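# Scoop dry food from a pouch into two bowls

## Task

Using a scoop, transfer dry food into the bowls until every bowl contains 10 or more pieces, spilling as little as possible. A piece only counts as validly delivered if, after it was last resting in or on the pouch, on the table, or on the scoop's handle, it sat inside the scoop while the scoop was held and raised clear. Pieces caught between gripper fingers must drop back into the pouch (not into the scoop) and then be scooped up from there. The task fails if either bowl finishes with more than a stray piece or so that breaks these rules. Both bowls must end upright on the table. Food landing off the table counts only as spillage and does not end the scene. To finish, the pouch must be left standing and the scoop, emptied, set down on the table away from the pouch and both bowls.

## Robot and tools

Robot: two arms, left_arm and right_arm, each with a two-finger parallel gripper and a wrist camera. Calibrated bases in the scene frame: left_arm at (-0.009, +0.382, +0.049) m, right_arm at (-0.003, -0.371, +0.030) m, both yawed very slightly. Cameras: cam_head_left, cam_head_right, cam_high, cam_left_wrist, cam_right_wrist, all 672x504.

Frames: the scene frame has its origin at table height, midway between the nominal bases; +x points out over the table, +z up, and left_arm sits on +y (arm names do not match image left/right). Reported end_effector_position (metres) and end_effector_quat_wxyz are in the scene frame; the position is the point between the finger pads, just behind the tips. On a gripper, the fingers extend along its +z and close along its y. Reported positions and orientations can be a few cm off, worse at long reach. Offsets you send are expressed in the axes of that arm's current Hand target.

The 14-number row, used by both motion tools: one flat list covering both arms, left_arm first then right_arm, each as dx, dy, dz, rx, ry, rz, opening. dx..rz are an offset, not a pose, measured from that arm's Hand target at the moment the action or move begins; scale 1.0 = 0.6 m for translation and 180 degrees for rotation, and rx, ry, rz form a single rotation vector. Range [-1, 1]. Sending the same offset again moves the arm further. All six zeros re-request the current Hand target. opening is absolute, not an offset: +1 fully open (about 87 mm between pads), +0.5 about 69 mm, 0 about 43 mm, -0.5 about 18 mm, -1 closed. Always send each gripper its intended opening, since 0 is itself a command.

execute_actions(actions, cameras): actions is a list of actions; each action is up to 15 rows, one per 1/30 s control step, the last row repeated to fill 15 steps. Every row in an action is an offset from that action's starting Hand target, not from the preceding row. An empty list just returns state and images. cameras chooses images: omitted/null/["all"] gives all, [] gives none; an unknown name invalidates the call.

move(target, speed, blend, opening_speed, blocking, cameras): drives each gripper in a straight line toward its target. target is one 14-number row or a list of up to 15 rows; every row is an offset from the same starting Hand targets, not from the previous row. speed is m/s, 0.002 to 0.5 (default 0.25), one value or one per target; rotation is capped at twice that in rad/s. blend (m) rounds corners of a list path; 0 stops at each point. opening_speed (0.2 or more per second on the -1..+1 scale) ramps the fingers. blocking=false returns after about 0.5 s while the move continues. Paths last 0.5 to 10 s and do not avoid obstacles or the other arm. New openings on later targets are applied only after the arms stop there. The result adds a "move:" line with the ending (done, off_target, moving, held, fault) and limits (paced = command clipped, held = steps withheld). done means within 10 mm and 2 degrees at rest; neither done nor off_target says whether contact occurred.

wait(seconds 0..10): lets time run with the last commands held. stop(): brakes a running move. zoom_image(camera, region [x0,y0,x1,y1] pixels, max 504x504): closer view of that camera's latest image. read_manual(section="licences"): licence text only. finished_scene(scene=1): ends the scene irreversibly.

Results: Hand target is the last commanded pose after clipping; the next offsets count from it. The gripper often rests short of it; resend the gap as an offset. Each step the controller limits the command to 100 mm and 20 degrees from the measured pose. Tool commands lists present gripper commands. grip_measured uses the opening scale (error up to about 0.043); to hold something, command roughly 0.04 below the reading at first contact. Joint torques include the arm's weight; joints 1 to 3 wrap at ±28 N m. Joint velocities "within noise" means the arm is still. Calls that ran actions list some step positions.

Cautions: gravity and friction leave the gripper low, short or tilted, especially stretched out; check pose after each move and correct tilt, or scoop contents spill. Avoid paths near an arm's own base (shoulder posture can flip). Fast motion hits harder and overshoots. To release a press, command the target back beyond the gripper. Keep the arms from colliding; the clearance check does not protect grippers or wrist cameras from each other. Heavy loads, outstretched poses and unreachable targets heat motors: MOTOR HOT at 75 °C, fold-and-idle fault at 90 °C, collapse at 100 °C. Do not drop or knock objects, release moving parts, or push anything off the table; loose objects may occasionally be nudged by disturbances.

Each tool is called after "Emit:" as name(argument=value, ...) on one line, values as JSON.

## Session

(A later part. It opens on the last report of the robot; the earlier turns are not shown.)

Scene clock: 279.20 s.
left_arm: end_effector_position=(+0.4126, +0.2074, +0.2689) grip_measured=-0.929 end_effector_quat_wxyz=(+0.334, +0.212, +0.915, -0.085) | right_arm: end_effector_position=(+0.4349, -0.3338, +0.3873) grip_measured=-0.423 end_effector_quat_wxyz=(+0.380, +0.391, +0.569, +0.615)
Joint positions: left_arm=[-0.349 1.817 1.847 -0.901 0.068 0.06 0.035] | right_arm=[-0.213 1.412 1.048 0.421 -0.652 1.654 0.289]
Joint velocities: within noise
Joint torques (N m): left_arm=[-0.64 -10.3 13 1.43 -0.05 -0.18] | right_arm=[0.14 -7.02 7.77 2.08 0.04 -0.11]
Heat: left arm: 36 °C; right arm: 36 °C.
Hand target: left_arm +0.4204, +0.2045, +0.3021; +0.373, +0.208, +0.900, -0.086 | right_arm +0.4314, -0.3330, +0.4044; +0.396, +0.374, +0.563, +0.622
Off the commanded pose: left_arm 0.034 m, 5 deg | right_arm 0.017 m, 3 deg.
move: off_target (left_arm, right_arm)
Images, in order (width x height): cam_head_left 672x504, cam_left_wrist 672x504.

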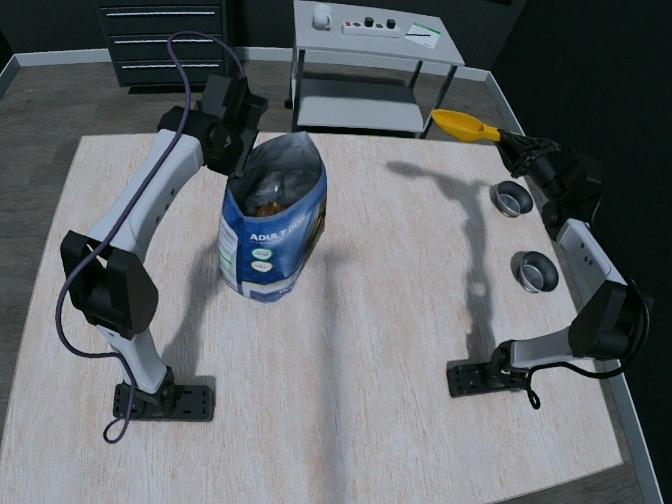

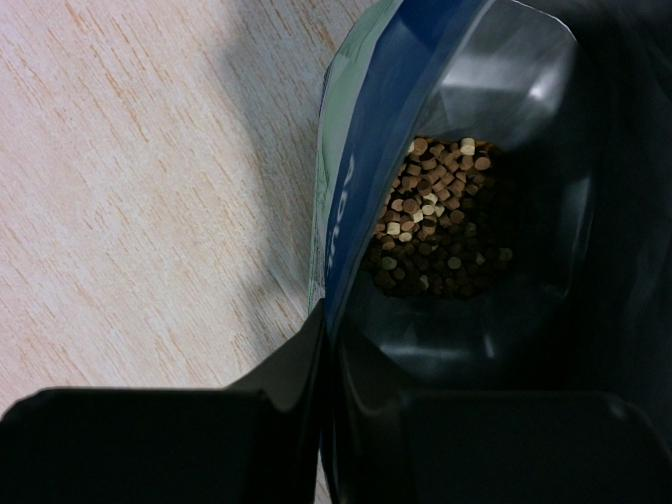

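Emit:
move(target=[[0.046, 0, 0.046, 0,0,0, -1, 0,0,0,0,0,0,-1],[0.046, 0, 0.046, 0,0,0, 0.4, 0,0,0,0,0,0,-1],[0.046, 0, -0.154, 0,0,0, 0.4, 0,0,0,0,0,0,-1]], speed=0.1, cameras=["cam_left_wrist","cam_head_left","cam_high"])

Scene clock: 297.33 s.
left_arm: end_effector_position=(+0.3462, +0.2380, +0.3338) grip_measured=+0.400 end_effector_quat_wxyz=(+0.359, +0.208, +0.906, -0.086) | right_arm: end_effector_position=(+0.4349, -0.3338, +0.3873) grip_measured=-0.423 end_effector_quat_wxyz=(+0.380, +0.391, +0.569, +0.615)
Joint positions: left_arm=[-0.338 1.569 1.812 -1.061 0.068 0.065 0.7] | right_arm=[-0.213 1.412 1.048 0.421 -0.652 1.654 0.289]
Joint velocities: within noise
Joint torques (N m): left_arm=[0.21 -7.5 9.14 1.33 0.12 -0.05] | right_arm=[0.08 -6.91 7.62 2.07 0.02 -0.08]
Heat: left arm: 40 °C; right arm: 37 °C.
Hand target: left_arm +0.3440, +0.2417, +0.3479; +0.373, +0.208, +0.900, -0.086 | right_arm +0.4314, -0.3330, +0.4044; +0.396, +0.374, +0.563, +0.622
Off the commanded pose: left_arm 0.015 m, 2 deg | right_arm 0.017 m, 3 deg.
move: off_target (left_arm, right_arm)
Images, in order (width x height): cam_head_left 672x504, cam_high 672x504, cam_left_wrist 672x504.

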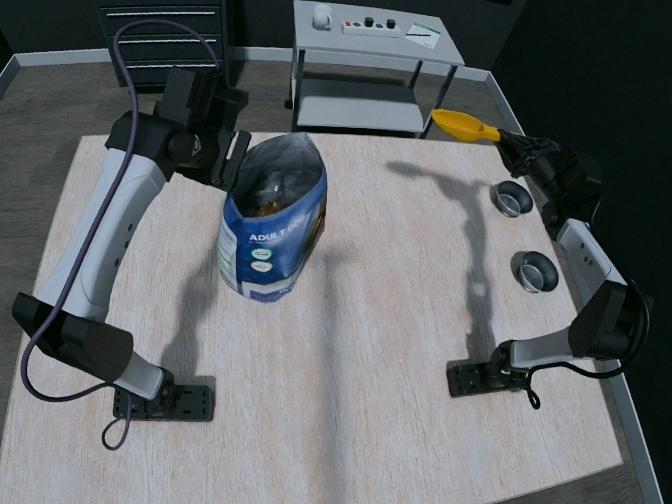

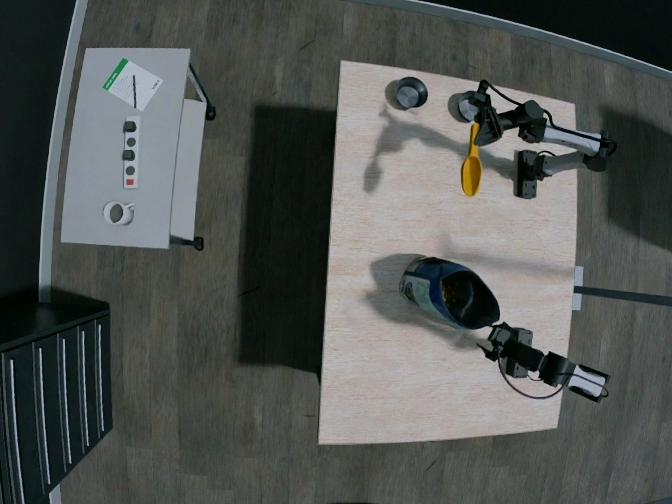

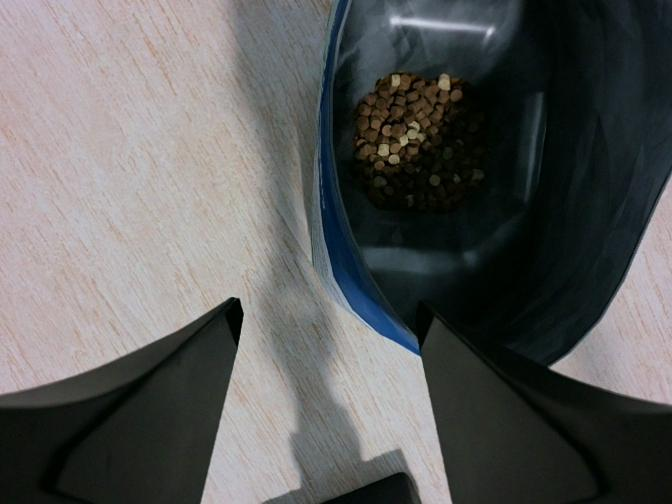

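Emit:
move(target=[[0.0713, 0.207, -0.0713, 0,0,0, -1, 0,0,0,0,0,0,-1],[0.1905, 0.278, 0.0405, 0.055,-0.1105,0.0385, -1, 0,0,0,0,0,0,-1],[0.214, 0.182, 0.429, 0.055,-0.1105,0.0385, -1, 0,0,0,0,0,0,-1]], speed=0.2, blend=0.03, cameras=["cam_left_wrist","cam_head_left","cam_high"])

Scene clock: 312.20 s.
left_arm: end_effector_position=(+0.4627, +0.2986, +0.0697) grip_measured=-0.970 end_effector_quat_wxyz=(+0.497, +0.277, +0.802, -0.184) | right_arm: end_effector_position=(+0.4349, -0.3338, +0.3873) grip_measured=-0.423 end_effector_quat_wxyz=(+0.380, +0.391, +0.569, +0.615)
Joint positions: left_arm=[0.039 1.984 0.946 0.469 0.621 0.335 0.015] | right_arm=[-0.213 1.412 1.048 0.421 -0.652 1.654 0.289]
Joint velocities: within noise
Joint torques (N m): left_arm=[-0.44 -7.77 8.31 1.74 0.11 -0.19] | right_arm=[0.13 -6.97 7.72 2.08 0.02 -0.1]
Heat: left arm: 38 °C; right arm: 37 °C.
Hand target: left_arm +0.4741, +0.3001, +0.0753; +0.508, +0.275, +0.797, -0.174 | right_arm +0.4314, -0.3330, +0.4044; +0.396, +0.374, +0.563, +0.622
Off the commanded pose: left_arm 0.013 m, 2 deg | right_arm 0.017 m, 3 deg.
move: off_target (left_arm, right_arm)
Images, in order (width x height): cam_head_left 672x504, cam_high 672x504, cam_left_wrist 672x504.

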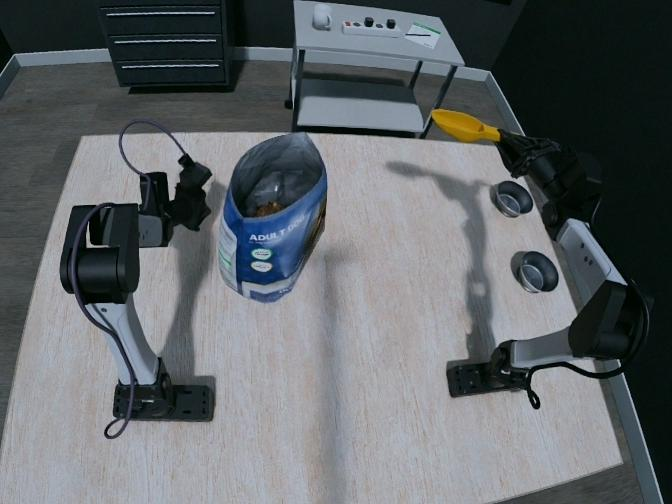

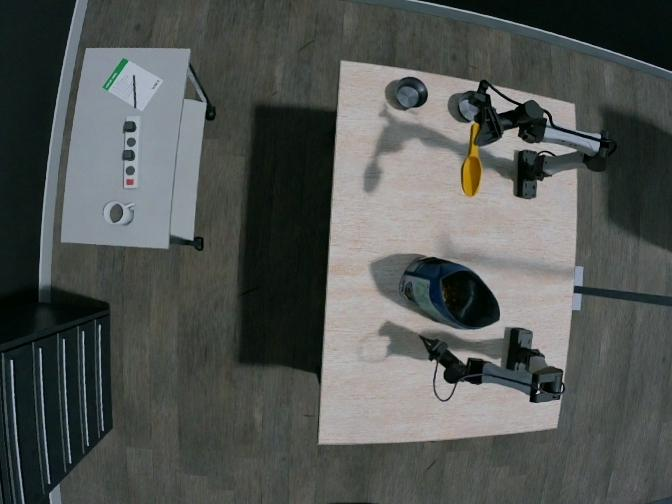

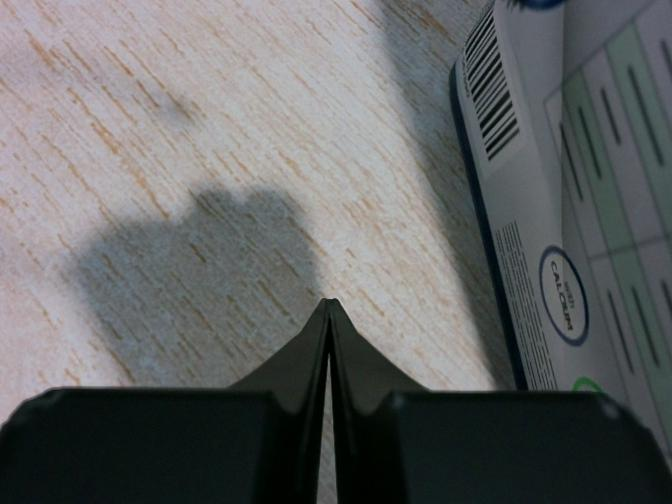

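Emit:
move(target=[[-0.0243,0.0132,0.052,0,0,0,-1,0,0,0,0,0,0,-1],[-0.039, -0.150, 0.0833, 0,0,0, -1, 0,0,0,0,0,0,-1]], speed=0.06, cameras=["cam_left_wrist","cam_head_left","cam_high"])

Scene clock: 321.03 s.
left_arm: end_effector_position=(+0.4733, +0.2236, +0.0603) grip_measured=-0.970 end_effector_quat_wxyz=(+0.502, +0.262, +0.812, -0.143) | right_arm: end_effector_position=(+0.4349, -0.3338, +0.3873) grip_measured=-0.423 end_effector_quat_wxyz=(+0.380, +0.391, +0.569, +0.615)
Joint positions: left_arm=[-0.2 2.044 0.979 0.565 0.326 0.207 0.015] | right_arm=[-0.213 1.412 1.048 0.421 -0.652 1.654 0.289]
Joint velocities: within noise
Joint torques (N m): left_arm=[-3.73 -12.21 4.78 1.79 0.57 -0.46] | right_arm=[0.16 -6.97 7.66 2.07 0.03 -0.09]
Heat: left arm: 39 °C; right arm: 37 °C.
Hand target: left_arm +0.4622, +0.1952, +0.0752; +0.508, +0.275, +0.798, -0.174 | right_arm +0.4314, -0.3330, +0.4044; +0.396, +0.374, +0.563, +0.622
Off the commanded pose: left_arm 0.034 m, 4 deg | right_arm 0.017 m, 3 deg.
move: off_target (left_arm, right_arm)
Images, in order (width x height): cam_head_left 672x504, cam_high 672x504, cam_left_wrist 672x504.

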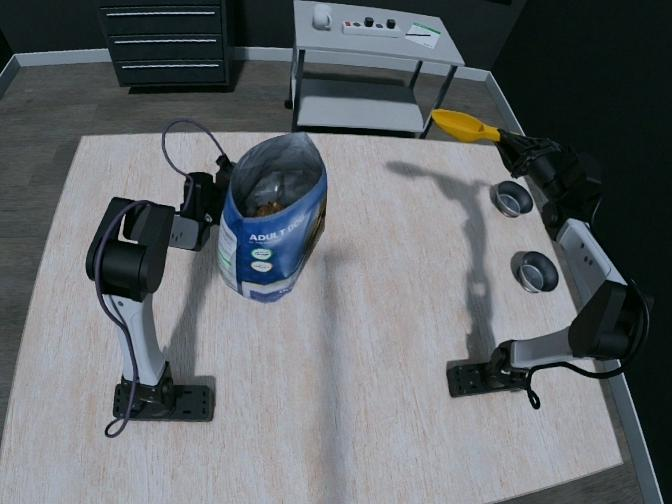

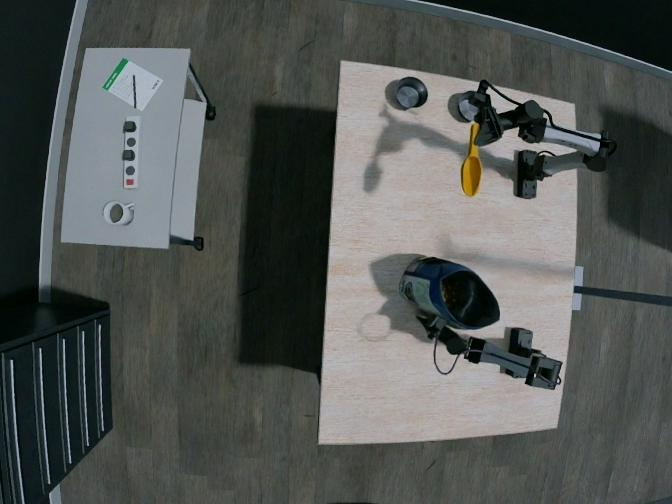

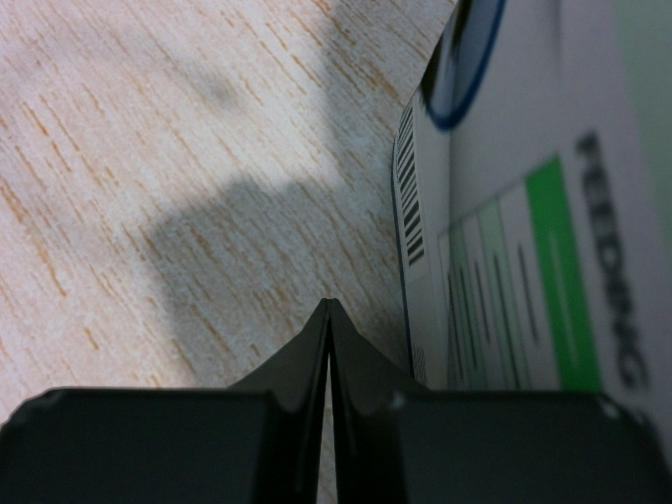

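Emit:
move(target=[-0.0059,-0.0653,0.0125,0,0,0,-1,0,0,0,0,0,0,-1], speed=0.04, cameras=["cam_left_wrist","cam_head_left","cam_high"])

Scene clock: 325.87 s.
left_arm: end_effector_position=(+0.4531, +0.1797, +0.0597) grip_measured=-0.970 end_effector_quat_wxyz=(+0.499, +0.267, +0.811, -0.152) | right_arm: end_effector_position=(+0.4349, -0.3338, +0.3873) grip_measured=-0.423 end_effector_quat_wxyz=(+0.380, +0.391, +0.569, +0.615)
Joint positions: left_arm=[-0.319 2.03 0.95 0.59 0.241 0.15 0.015] | right_arm=[-0.213 1.412 1.048 0.421 -0.652 1.654 0.289]
Joint velocities: within noise
Joint torques (N m): left_arm=[-3 -11.97 4.92 1.86 0.37 -0.37] | right_arm=[0.1 -6.91 7.69 2.09 0.03 -0.08]
Heat: left arm: 39 °C; right arm: 37 °C.
Hand target: left_arm +0.4446, +0.1592, +0.0752; +0.508, +0.275, +0.798, -0.175 | right_arm +0.4314, -0.3330, +0.4044; +0.396, +0.374, +0.563, +0.622
Off the commanded pose: left_arm 0.027 m, 3 deg | right_arm 0.017 m, 3 deg.
move: off_target (left_arm, right_arm)
Images, in order (width x height): cam_head_left 672x504, cam_high 672x504, cam_left_wrist 672x504.

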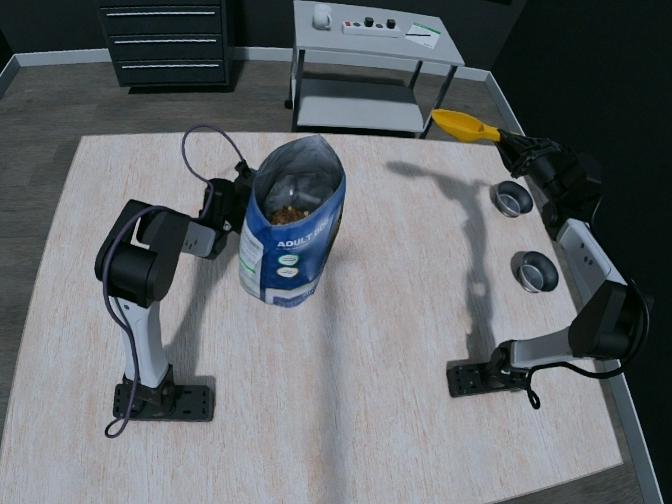

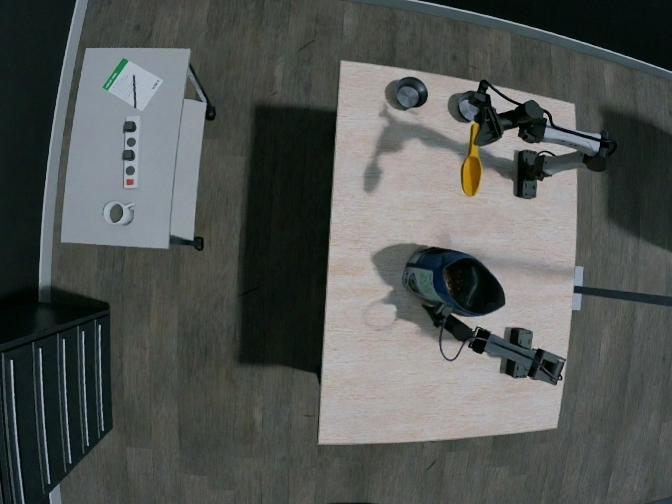

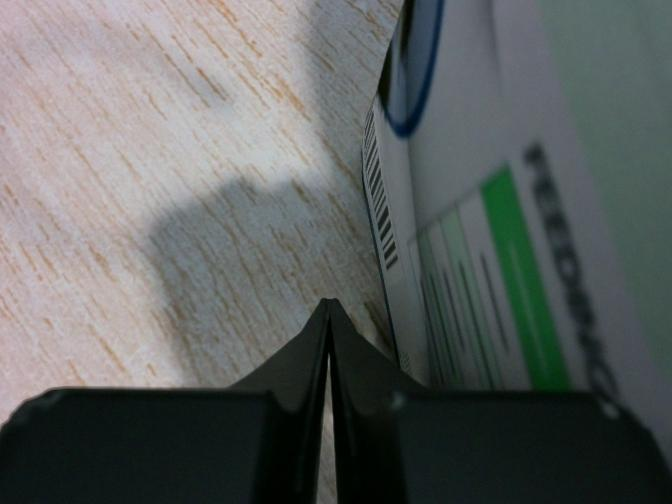

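Emit:
move(target=[-0.0117,-0.1307,0.025,0,0,0,-1,0,0,0,0,0,0,-1], speed=0.05, cameras=["cam_left_wrist","cam_head_left","cam_high"])

Scene clock: 330.20 s.
left_arm: end_effector_position=(+0.4181, +0.1100, +0.0594) grip_measured=-0.970 end_effector_quat_wxyz=(+0.498, +0.257, +0.815, -0.150) | right_arm: end_effector_position=(+0.4349, -0.3338, +0.3873) grip_measured=-0.423 end_effector_quat_wxyz=(+0.380, +0.391, +0.569, +0.615)
Joint positions: left_arm=[-0.534 2.027 0.942 0.607 0.037 0.032 0.015] | right_arm=[-0.213 1.412 1.048 0.421 -0.652 1.654 0.289]
Joint velocities: within noise
Joint torques (N m): left_arm=[-3.18 -11.17 6.12 1.89 0.38 -0.13] | right_arm=[0.14 -7.05 7.72 2.07 0.03 -0.09]
Heat: left arm: 40 °C; right arm: 37 °C.
Hand target: left_arm +0.4094, +0.0872, +0.0753; +0.508, +0.275, +0.797, -0.174 | right_arm +0.4314, -0.3330, +0.4044; +0.396, +0.374, +0.563, +0.622
Off the commanded pose: left_arm 0.029 m, 4 deg | right_arm 0.017 m, 3 deg.
move: off_target (left_arm, right_arm)
Images, in order (width x height): cam_head_left 672x504, cam_high 672x504, cam_left_wrist 672x504.

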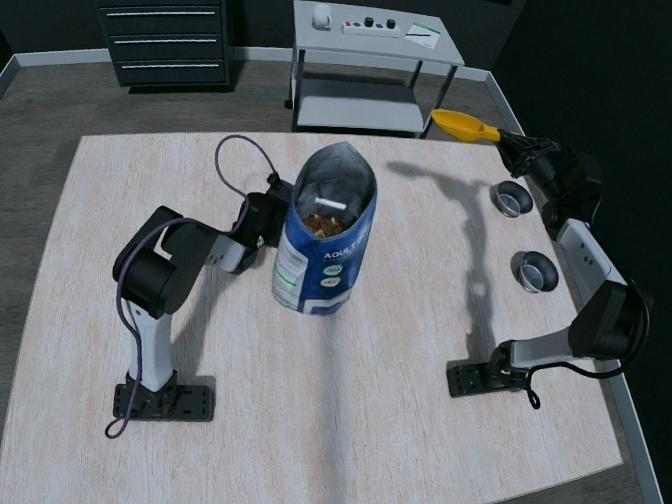

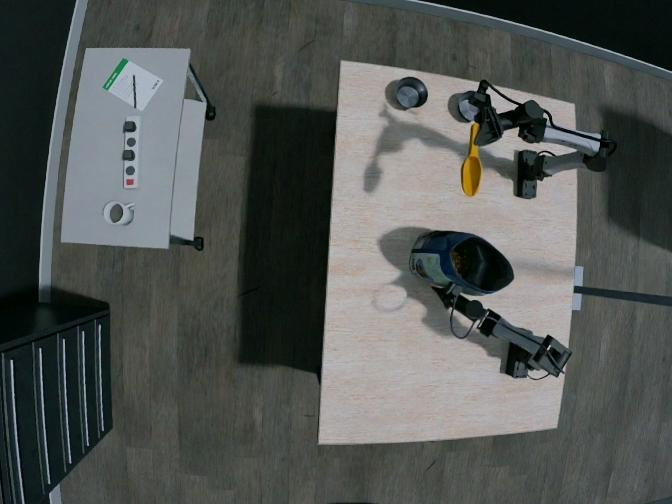

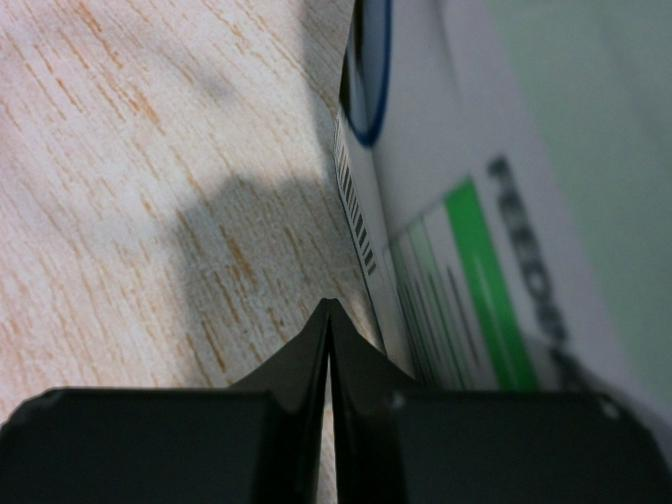

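Emit:
move(target=[[0,0.12,0,0,0,0,-1,0,0,0,0,0,0,-1],[-0.055,0.12,0.14,0,0,0,-1,0,0,0,0,0,0,-1]], speed=0.15, cameras=["cam_left_wrist","cam_head_left","cam_high"])

Scene clock: 344.53 s.
left_arm: end_effector_position=(+0.5204, +0.0926, +0.0697) grip_measured=-0.970 end_effector_quat_wxyz=(+0.508, +0.277, +0.797, -0.175) | right_arm: end_effector_position=(+0.4349, -0.3338, +0.3873) grip_measured=-0.423 end_effector_quat_wxyz=(+0.380, +0.391, +0.569, +0.615)
Joint positions: left_arm=[-0.427 2.288 1.419 0.423 0.196 0.095 0.015] | right_arm=[-0.213 1.412 1.048 0.421 -0.652 1.654 0.289]
Joint velocities: within noise
Joint torques (N m): left_arm=[-0.7 -10.26 9.44 1.59 0.04 -0.17] | right_arm=[0.1 -6.9 7.72 2.07 0.03 -0.08]
Heat: left arm: 40 °C; right arm: 37 °C.
Hand target: left_arm +0.5247, +0.0885, +0.0696; +0.508, +0.275, +0.798, -0.174 | right_arm +0.4314, -0.3330, +0.4044; +0.396, +0.374, +0.563, +0.622
Off the commanded pose: left_arm 0.006 m, 0 deg | right_arm 0.017 m, 3 deg.
move: off_target (right_arm)
Images, in order (width x height): cam_head_left 672x504, cam_high 672x504, cam_left_wrist 672x504.

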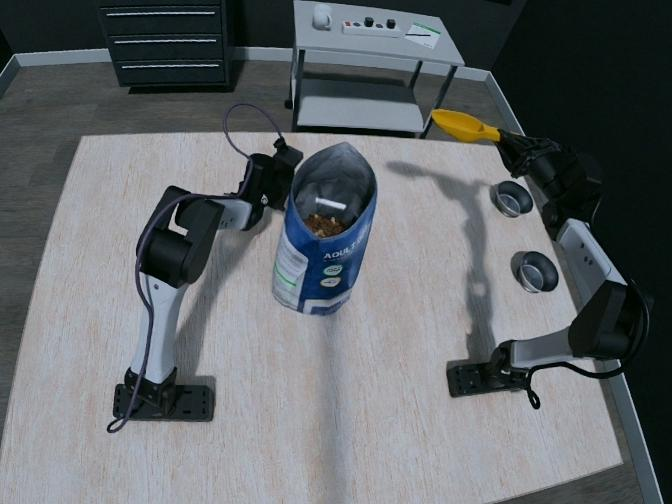

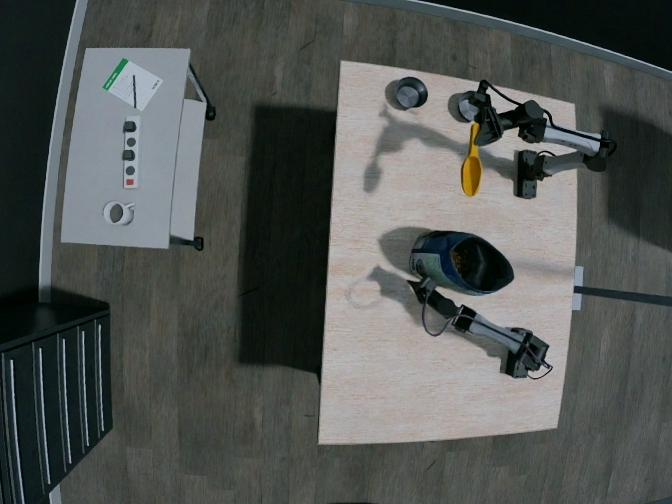

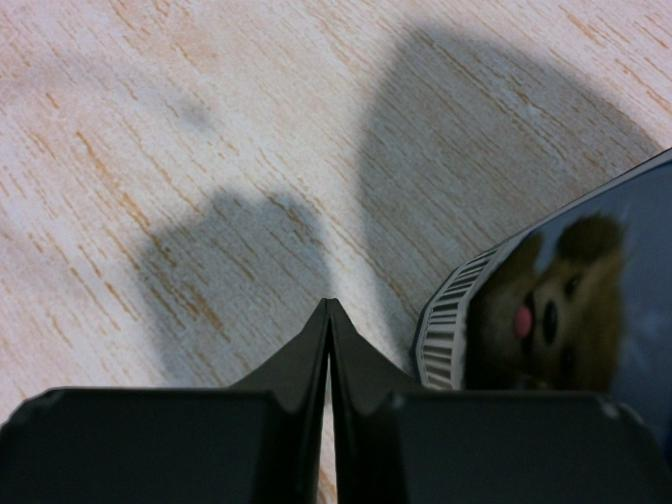

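Emit:
move(target=[-0.0377,-0.179,0.031,0,0,0,-1,0,0,0,0,0,0,-1], speed=0.06, cameras=["cam_left_wrist","cam_head_left","cam_high"])

Scene clock: 350.93 s.
left_arm: end_effector_position=(+0.4891, +0.0155, +0.0775) grip_measured=-0.970 end_effector_quat_wxyz=(+0.510, +0.265, +0.805, -0.148) | right_arm: end_effector_position=(+0.4349, -0.3338, +0.3873) grip_measured=-0.423 end_effector_quat_wxyz=(+0.380, +0.391, +0.569, +0.615)
Joint positions: left_arm=[-0.625 2.312 1.513 0.346 -0.042 0.016 0.015] | right_arm=[-0.213 1.412 1.048 0.421 -0.652 1.654 0.289]
Joint velocities: within noise
Joint torques (N m): left_arm=[-3.14 -10.91 10 1.7 0.32 -0.37] | right_arm=[0.06 -6.91 7.69 2.08 0.02 -0.09]
Heat: left arm: 42 °C; right arm: 37 °C.
Hand target: left_arm +0.4795, -0.0124, +0.0823; +0.508, +0.275, +0.797, -0.175 | right_arm +0.4314, -0.3330, +0.4044; +0.396, +0.374, +0.563, +0.622
Off the commanded pose: left_arm 0.030 m, 3 deg | right_arm 0.017 m, 3 deg.
move: off_target (left_arm, right_arm)
Images, in order (width x height): cam_head_left 672x504, cam_high 672x504, cam_left_wrist 672x504.

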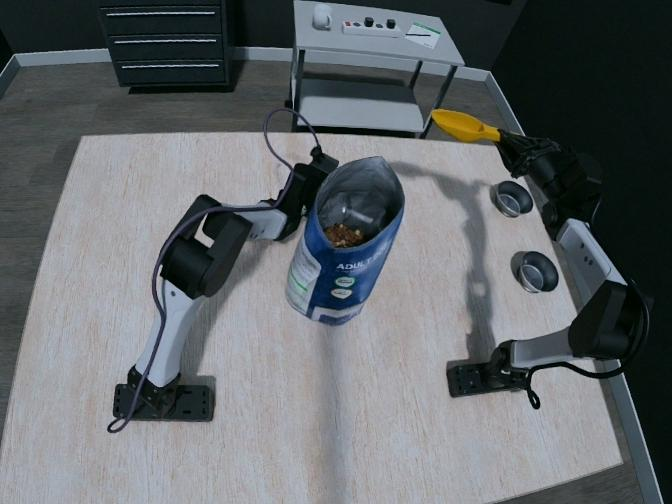

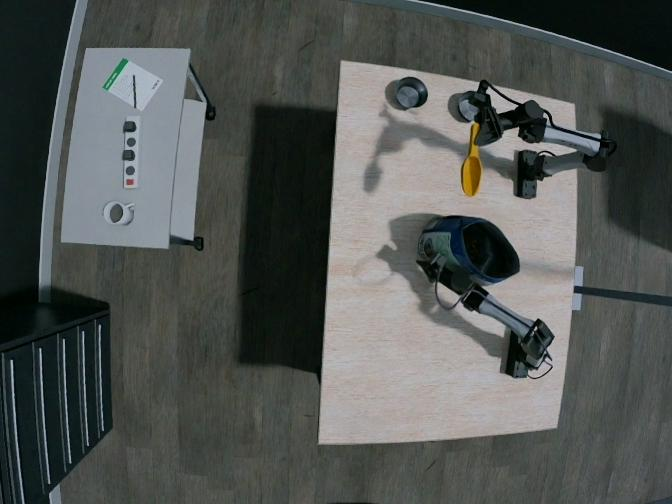

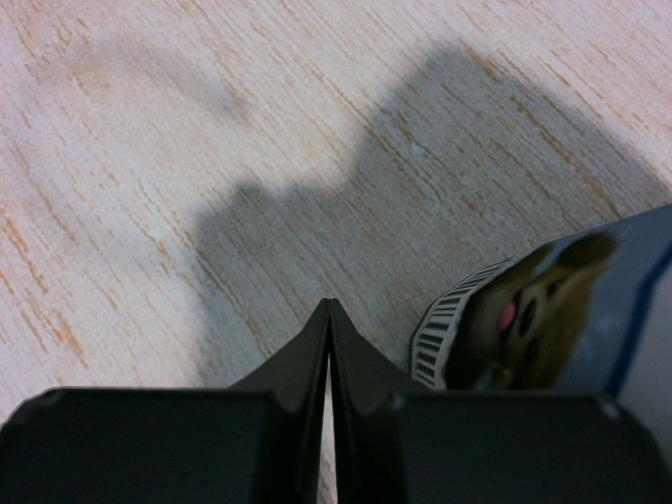

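Emit:
move(target=[[0.042,0.175,-0.248,0,0,0,-1,0,0,0,0,0,0,-1],[-0.32,0.225,-0.764,0.0359,-0.0278,0.0148,-1,0,0,0,0,0,0,-1],[-0.552,-0.062,-0.858,0.0359,-0.0278,0.0148,-1,0,0,0,0,0,0,-1]], speed=0.25, blend=0.04)

Scene clock: 363.20 s.
left_arm: end_effector_position=(+0.1985, +0.1587, +0.6007) grip_measured=-0.970 end_effector_quat_wxyz=(+0.604, +0.294, +0.696, -0.256) | right_arm: end_effector_position=(+0.4349, -0.3338, +0.3873) grip_measured=-0.423 end_effector_quat_wxyz=(+0.380, +0.391, +0.569, +0.615)
Joint positions: left_arm=[-0.825 1.631 2.853 -1.363 -0.046 -0.007 0.015] | right_arm=[-0.213 1.412 1.048 0.421 -0.652 1.654 0.289]
Joint velocities: within noise
Joint torques (N m): left_arm=[-0.84 -1.88 3.82 1.74 -0.09 -0.18] | right_arm=[0.12 -6.95 7.72 2.09 0.03 -0.07]
Heat: left arm: 41 °C; right arm: 37 °C.
Hand target: left_arm +0.1989, +0.1589, +0.6001; +0.530, +0.313, +0.757, -0.219 | right_arm +0.4314, -0.3330, +0.4044; +0.396, +0.374, +0.563, +0.622
Off the commanded pose: left_arm 0.001 m, 12 deg | right_arm 0.017 m, 3 deg.
elbow stopped short (left arm): the move would have taken joint 3 (elbow) straighter than the controller allows.
move: off_target (left_arm, right_arm)

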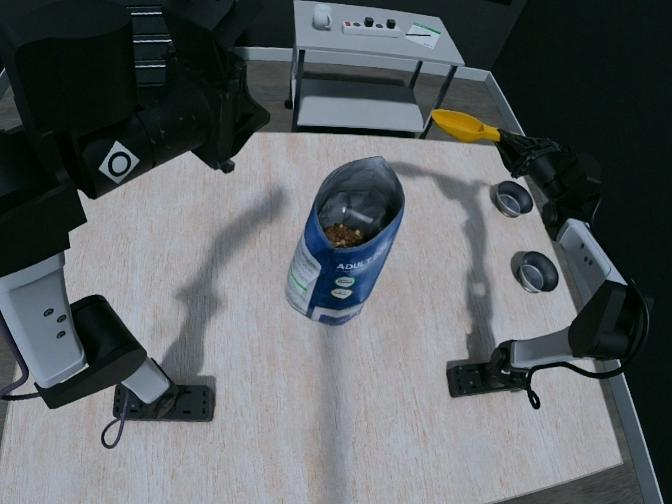

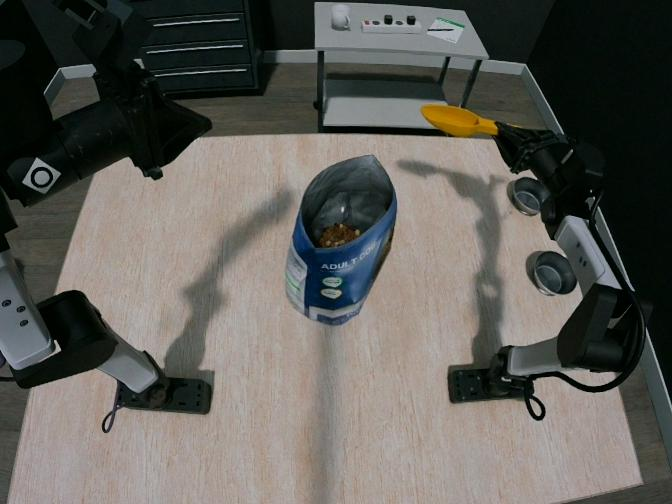

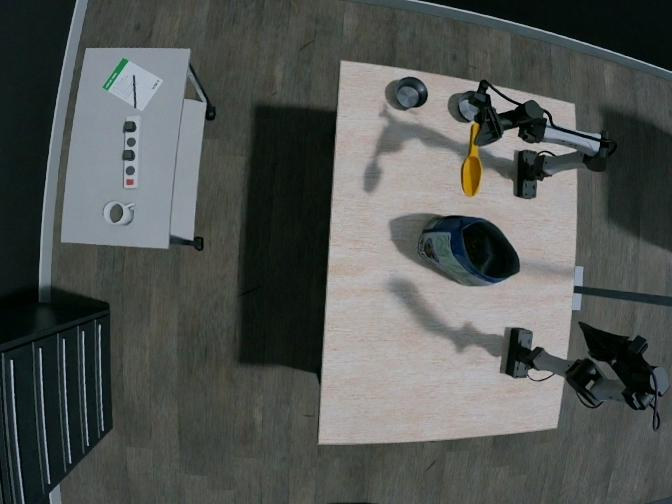

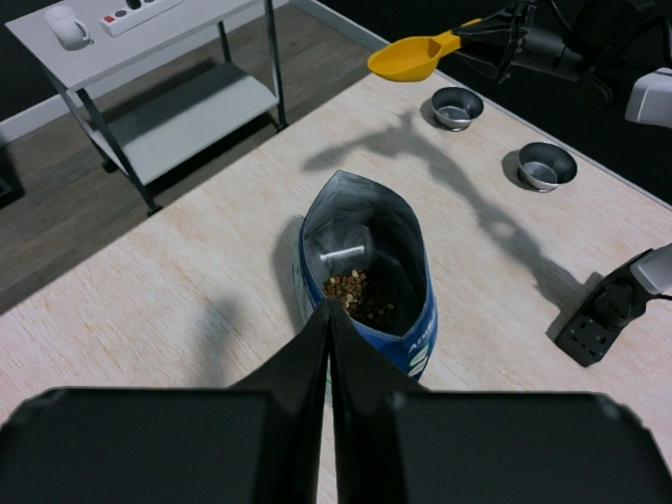

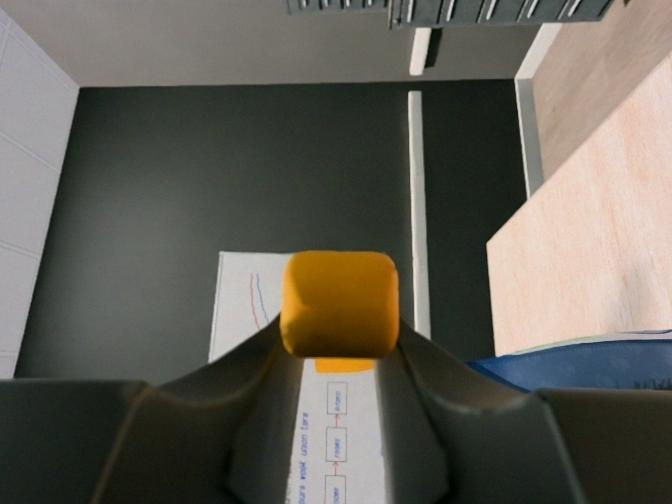

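Emit:
zoom_image(camera="cam_left_wrist", region=[270, 150, 470, 400])

Emit:
zoom_image(camera="cam_head_right", region=[260, 140, 420, 340])

Emit:
zoom_image(camera="cam_high", region=[390, 190, 550, 310])

Scaled by 2.016.

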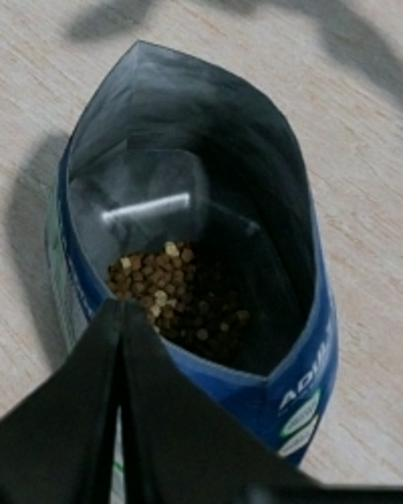

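Scaled by 2.520.

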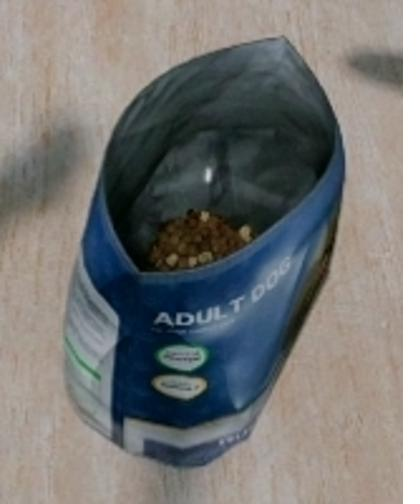

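Scaled by 3.150.

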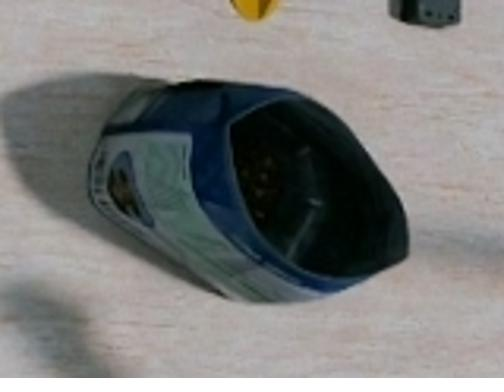

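Emit:
move(target=[0,0,0,0,0,0,1,0.360,0.038,0.070,0.0285,0.2943,0.007,-1], speed=0.2)

Scene clock: 402.07 s.
left_arm: end_effector_position=(+0.1988, +0.1592, +0.6003) grip_measured=+1.000 end_effector_quat_wxyz=(+0.603, +0.294, +0.697, -0.254) | right_arm: end_effector_position=(+0.3822, -0.1204, +0.4235) grip_measured=-0.423 end_effector_quat_wxyz=(+0.071, +0.103, +0.705, +0.698)
Joint positions: left_arm=[-0.825 1.631 2.853 -1.365 -0.049 -0.007 1] | right_arm=[0.207 1.737 1.588 0.114 -1.142 1.582 0.289]
Joint velocities: within noise
Joint torques (N m): left_arm=[-0.95 -1.87 3.81 1.74 -0.12 -0.17] | right_arm=[0.14 -7.54 9.39 1.73 -0.15 -0.2]
Heat: left arm: 34 °C; right arm: 37 °C.
Hand target: left_arm +0.1990, +0.1589, +0.6001; +0.530, +0.313, +0.757, -0.219 | right_arm +0.3803, -0.1199, +0.4347; +0.080, +0.080, +0.703, +0.702
Off the commanded pose: left_arm 0.000 m, 12 deg | right_arm 0.012 m, 3 deg.
elbow stopped short (left arm): the move would have taken joint 3 (elbow) straighter than the controller allows.
move: off_target (left_arm, right_arm)

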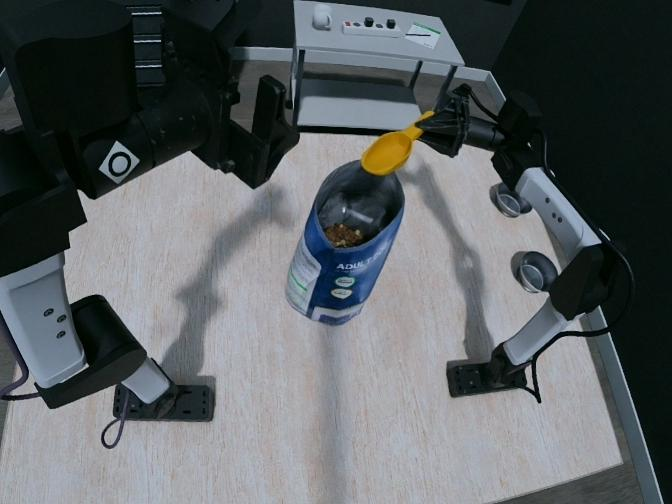

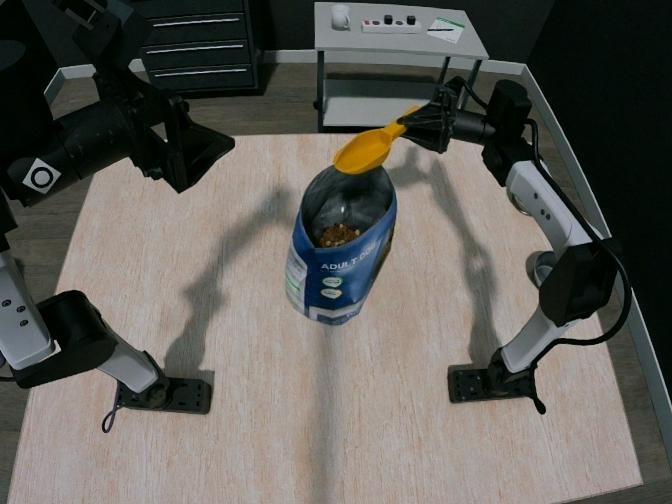

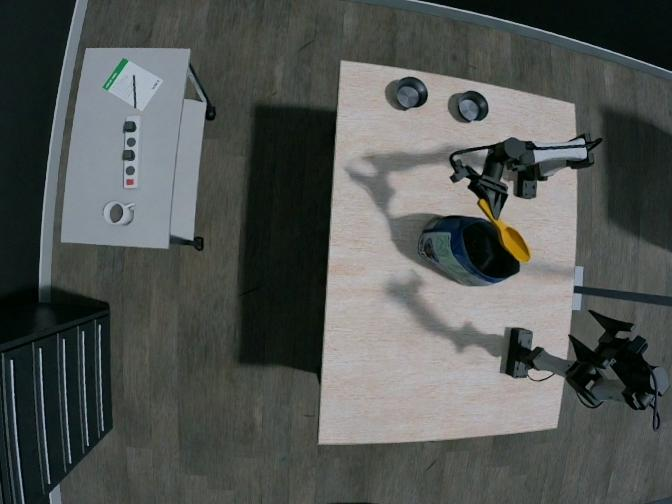

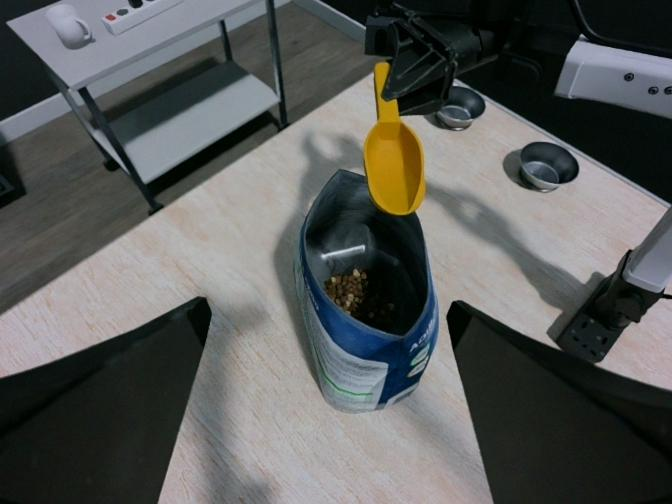

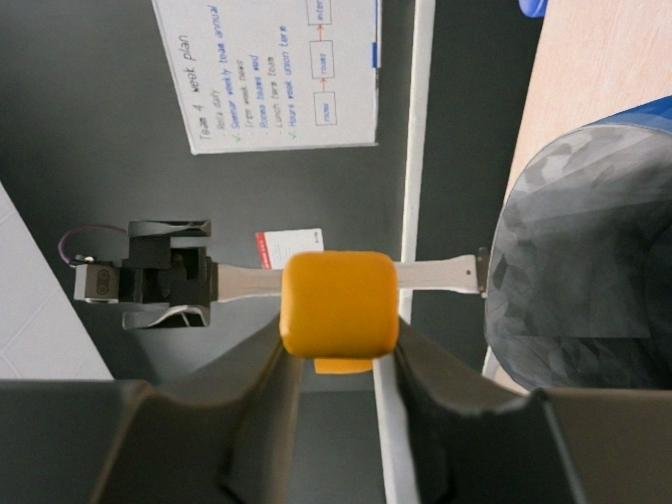

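Emit:
move(target=[0,0,0,0,0,0,1,0.028,-0.041,0.052,0.0956,0,-0.1365,-1], speed=0.12, cameras=["cam_left_wrist","cam_head_left","cam_head_right","cam_right_wrist"])

Scene clock: 424.13 s.
left_arm: end_effector_position=(+0.1988, +0.1592, +0.6002) grip_measured=+1.000 end_effector_quat_wxyz=(+0.603, +0.294, +0.697, -0.254) | right_arm: end_effector_position=(+0.3674, -0.0874, +0.4009) grip_measured=-0.422 end_effector_quat_wxyz=(+0.196, -0.048, +0.805, +0.558)
Joint positions: left_arm=[-0.825 1.631 2.853 -1.365 -0.049 -0.007 1] | right_arm=[0.338 1.831 2.029 -0.714 -0.914 0.751 0.289]
Joint velocities: within noise
Joint torques (N m): left_arm=[-0.96 -1.88 3.81 1.75 -0.11 -0.18] | right_arm=[0.4 -7.76 8.7 1.78 -0.07 -0.21]
Heat: left arm: 33 °C; right arm: 35 °C.
Hand target: left_arm +0.1989, +0.1589, +0.6001; +0.530, +0.313, +0.757, -0.219 | right_arm +0.3710, -0.0857, +0.4100; +0.215, -0.060, +0.800, +0.557
Off the commanded pose: left_arm 0.000 m, 12 deg | right_arm 0.010 m, 3 deg.
elbow stopped short (left arm): the move would have taken joint 3 (elbow) straighter than the controller allows.
move: off_target (left_arm, right_arm)
Images, in order (width x height): cam_head_left 672x504, cam_head_right 672x504, cam_left_wrist 672x504, cam_right_wrist 672x504.

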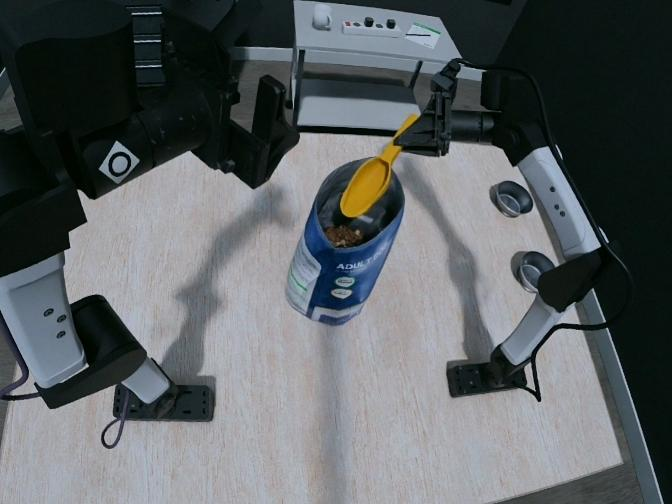

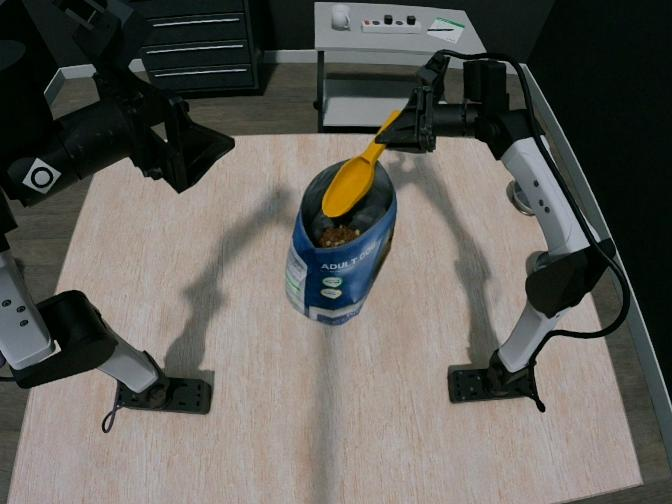

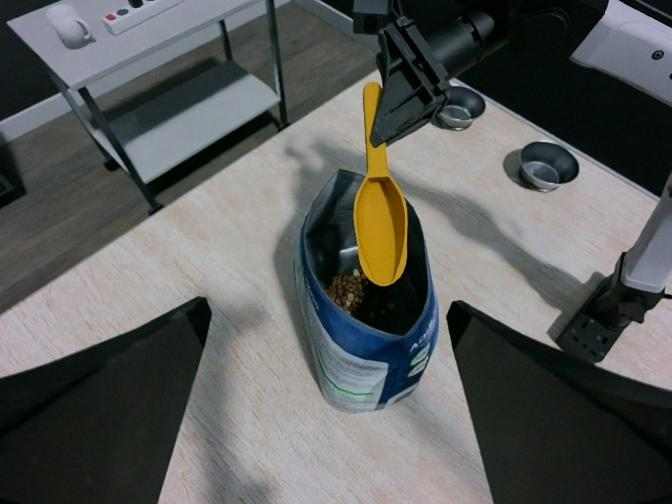

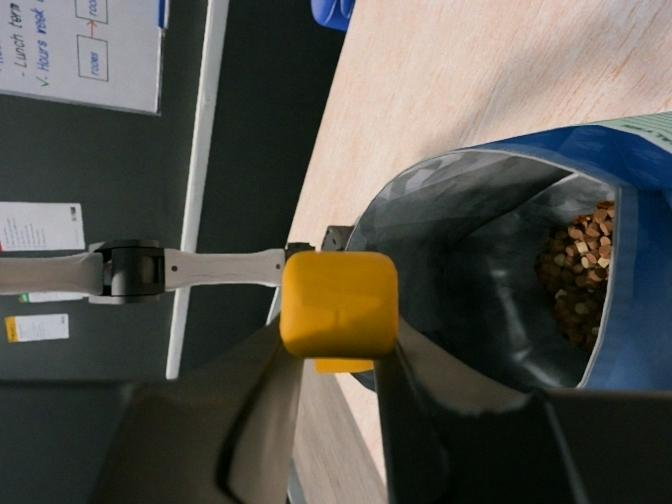

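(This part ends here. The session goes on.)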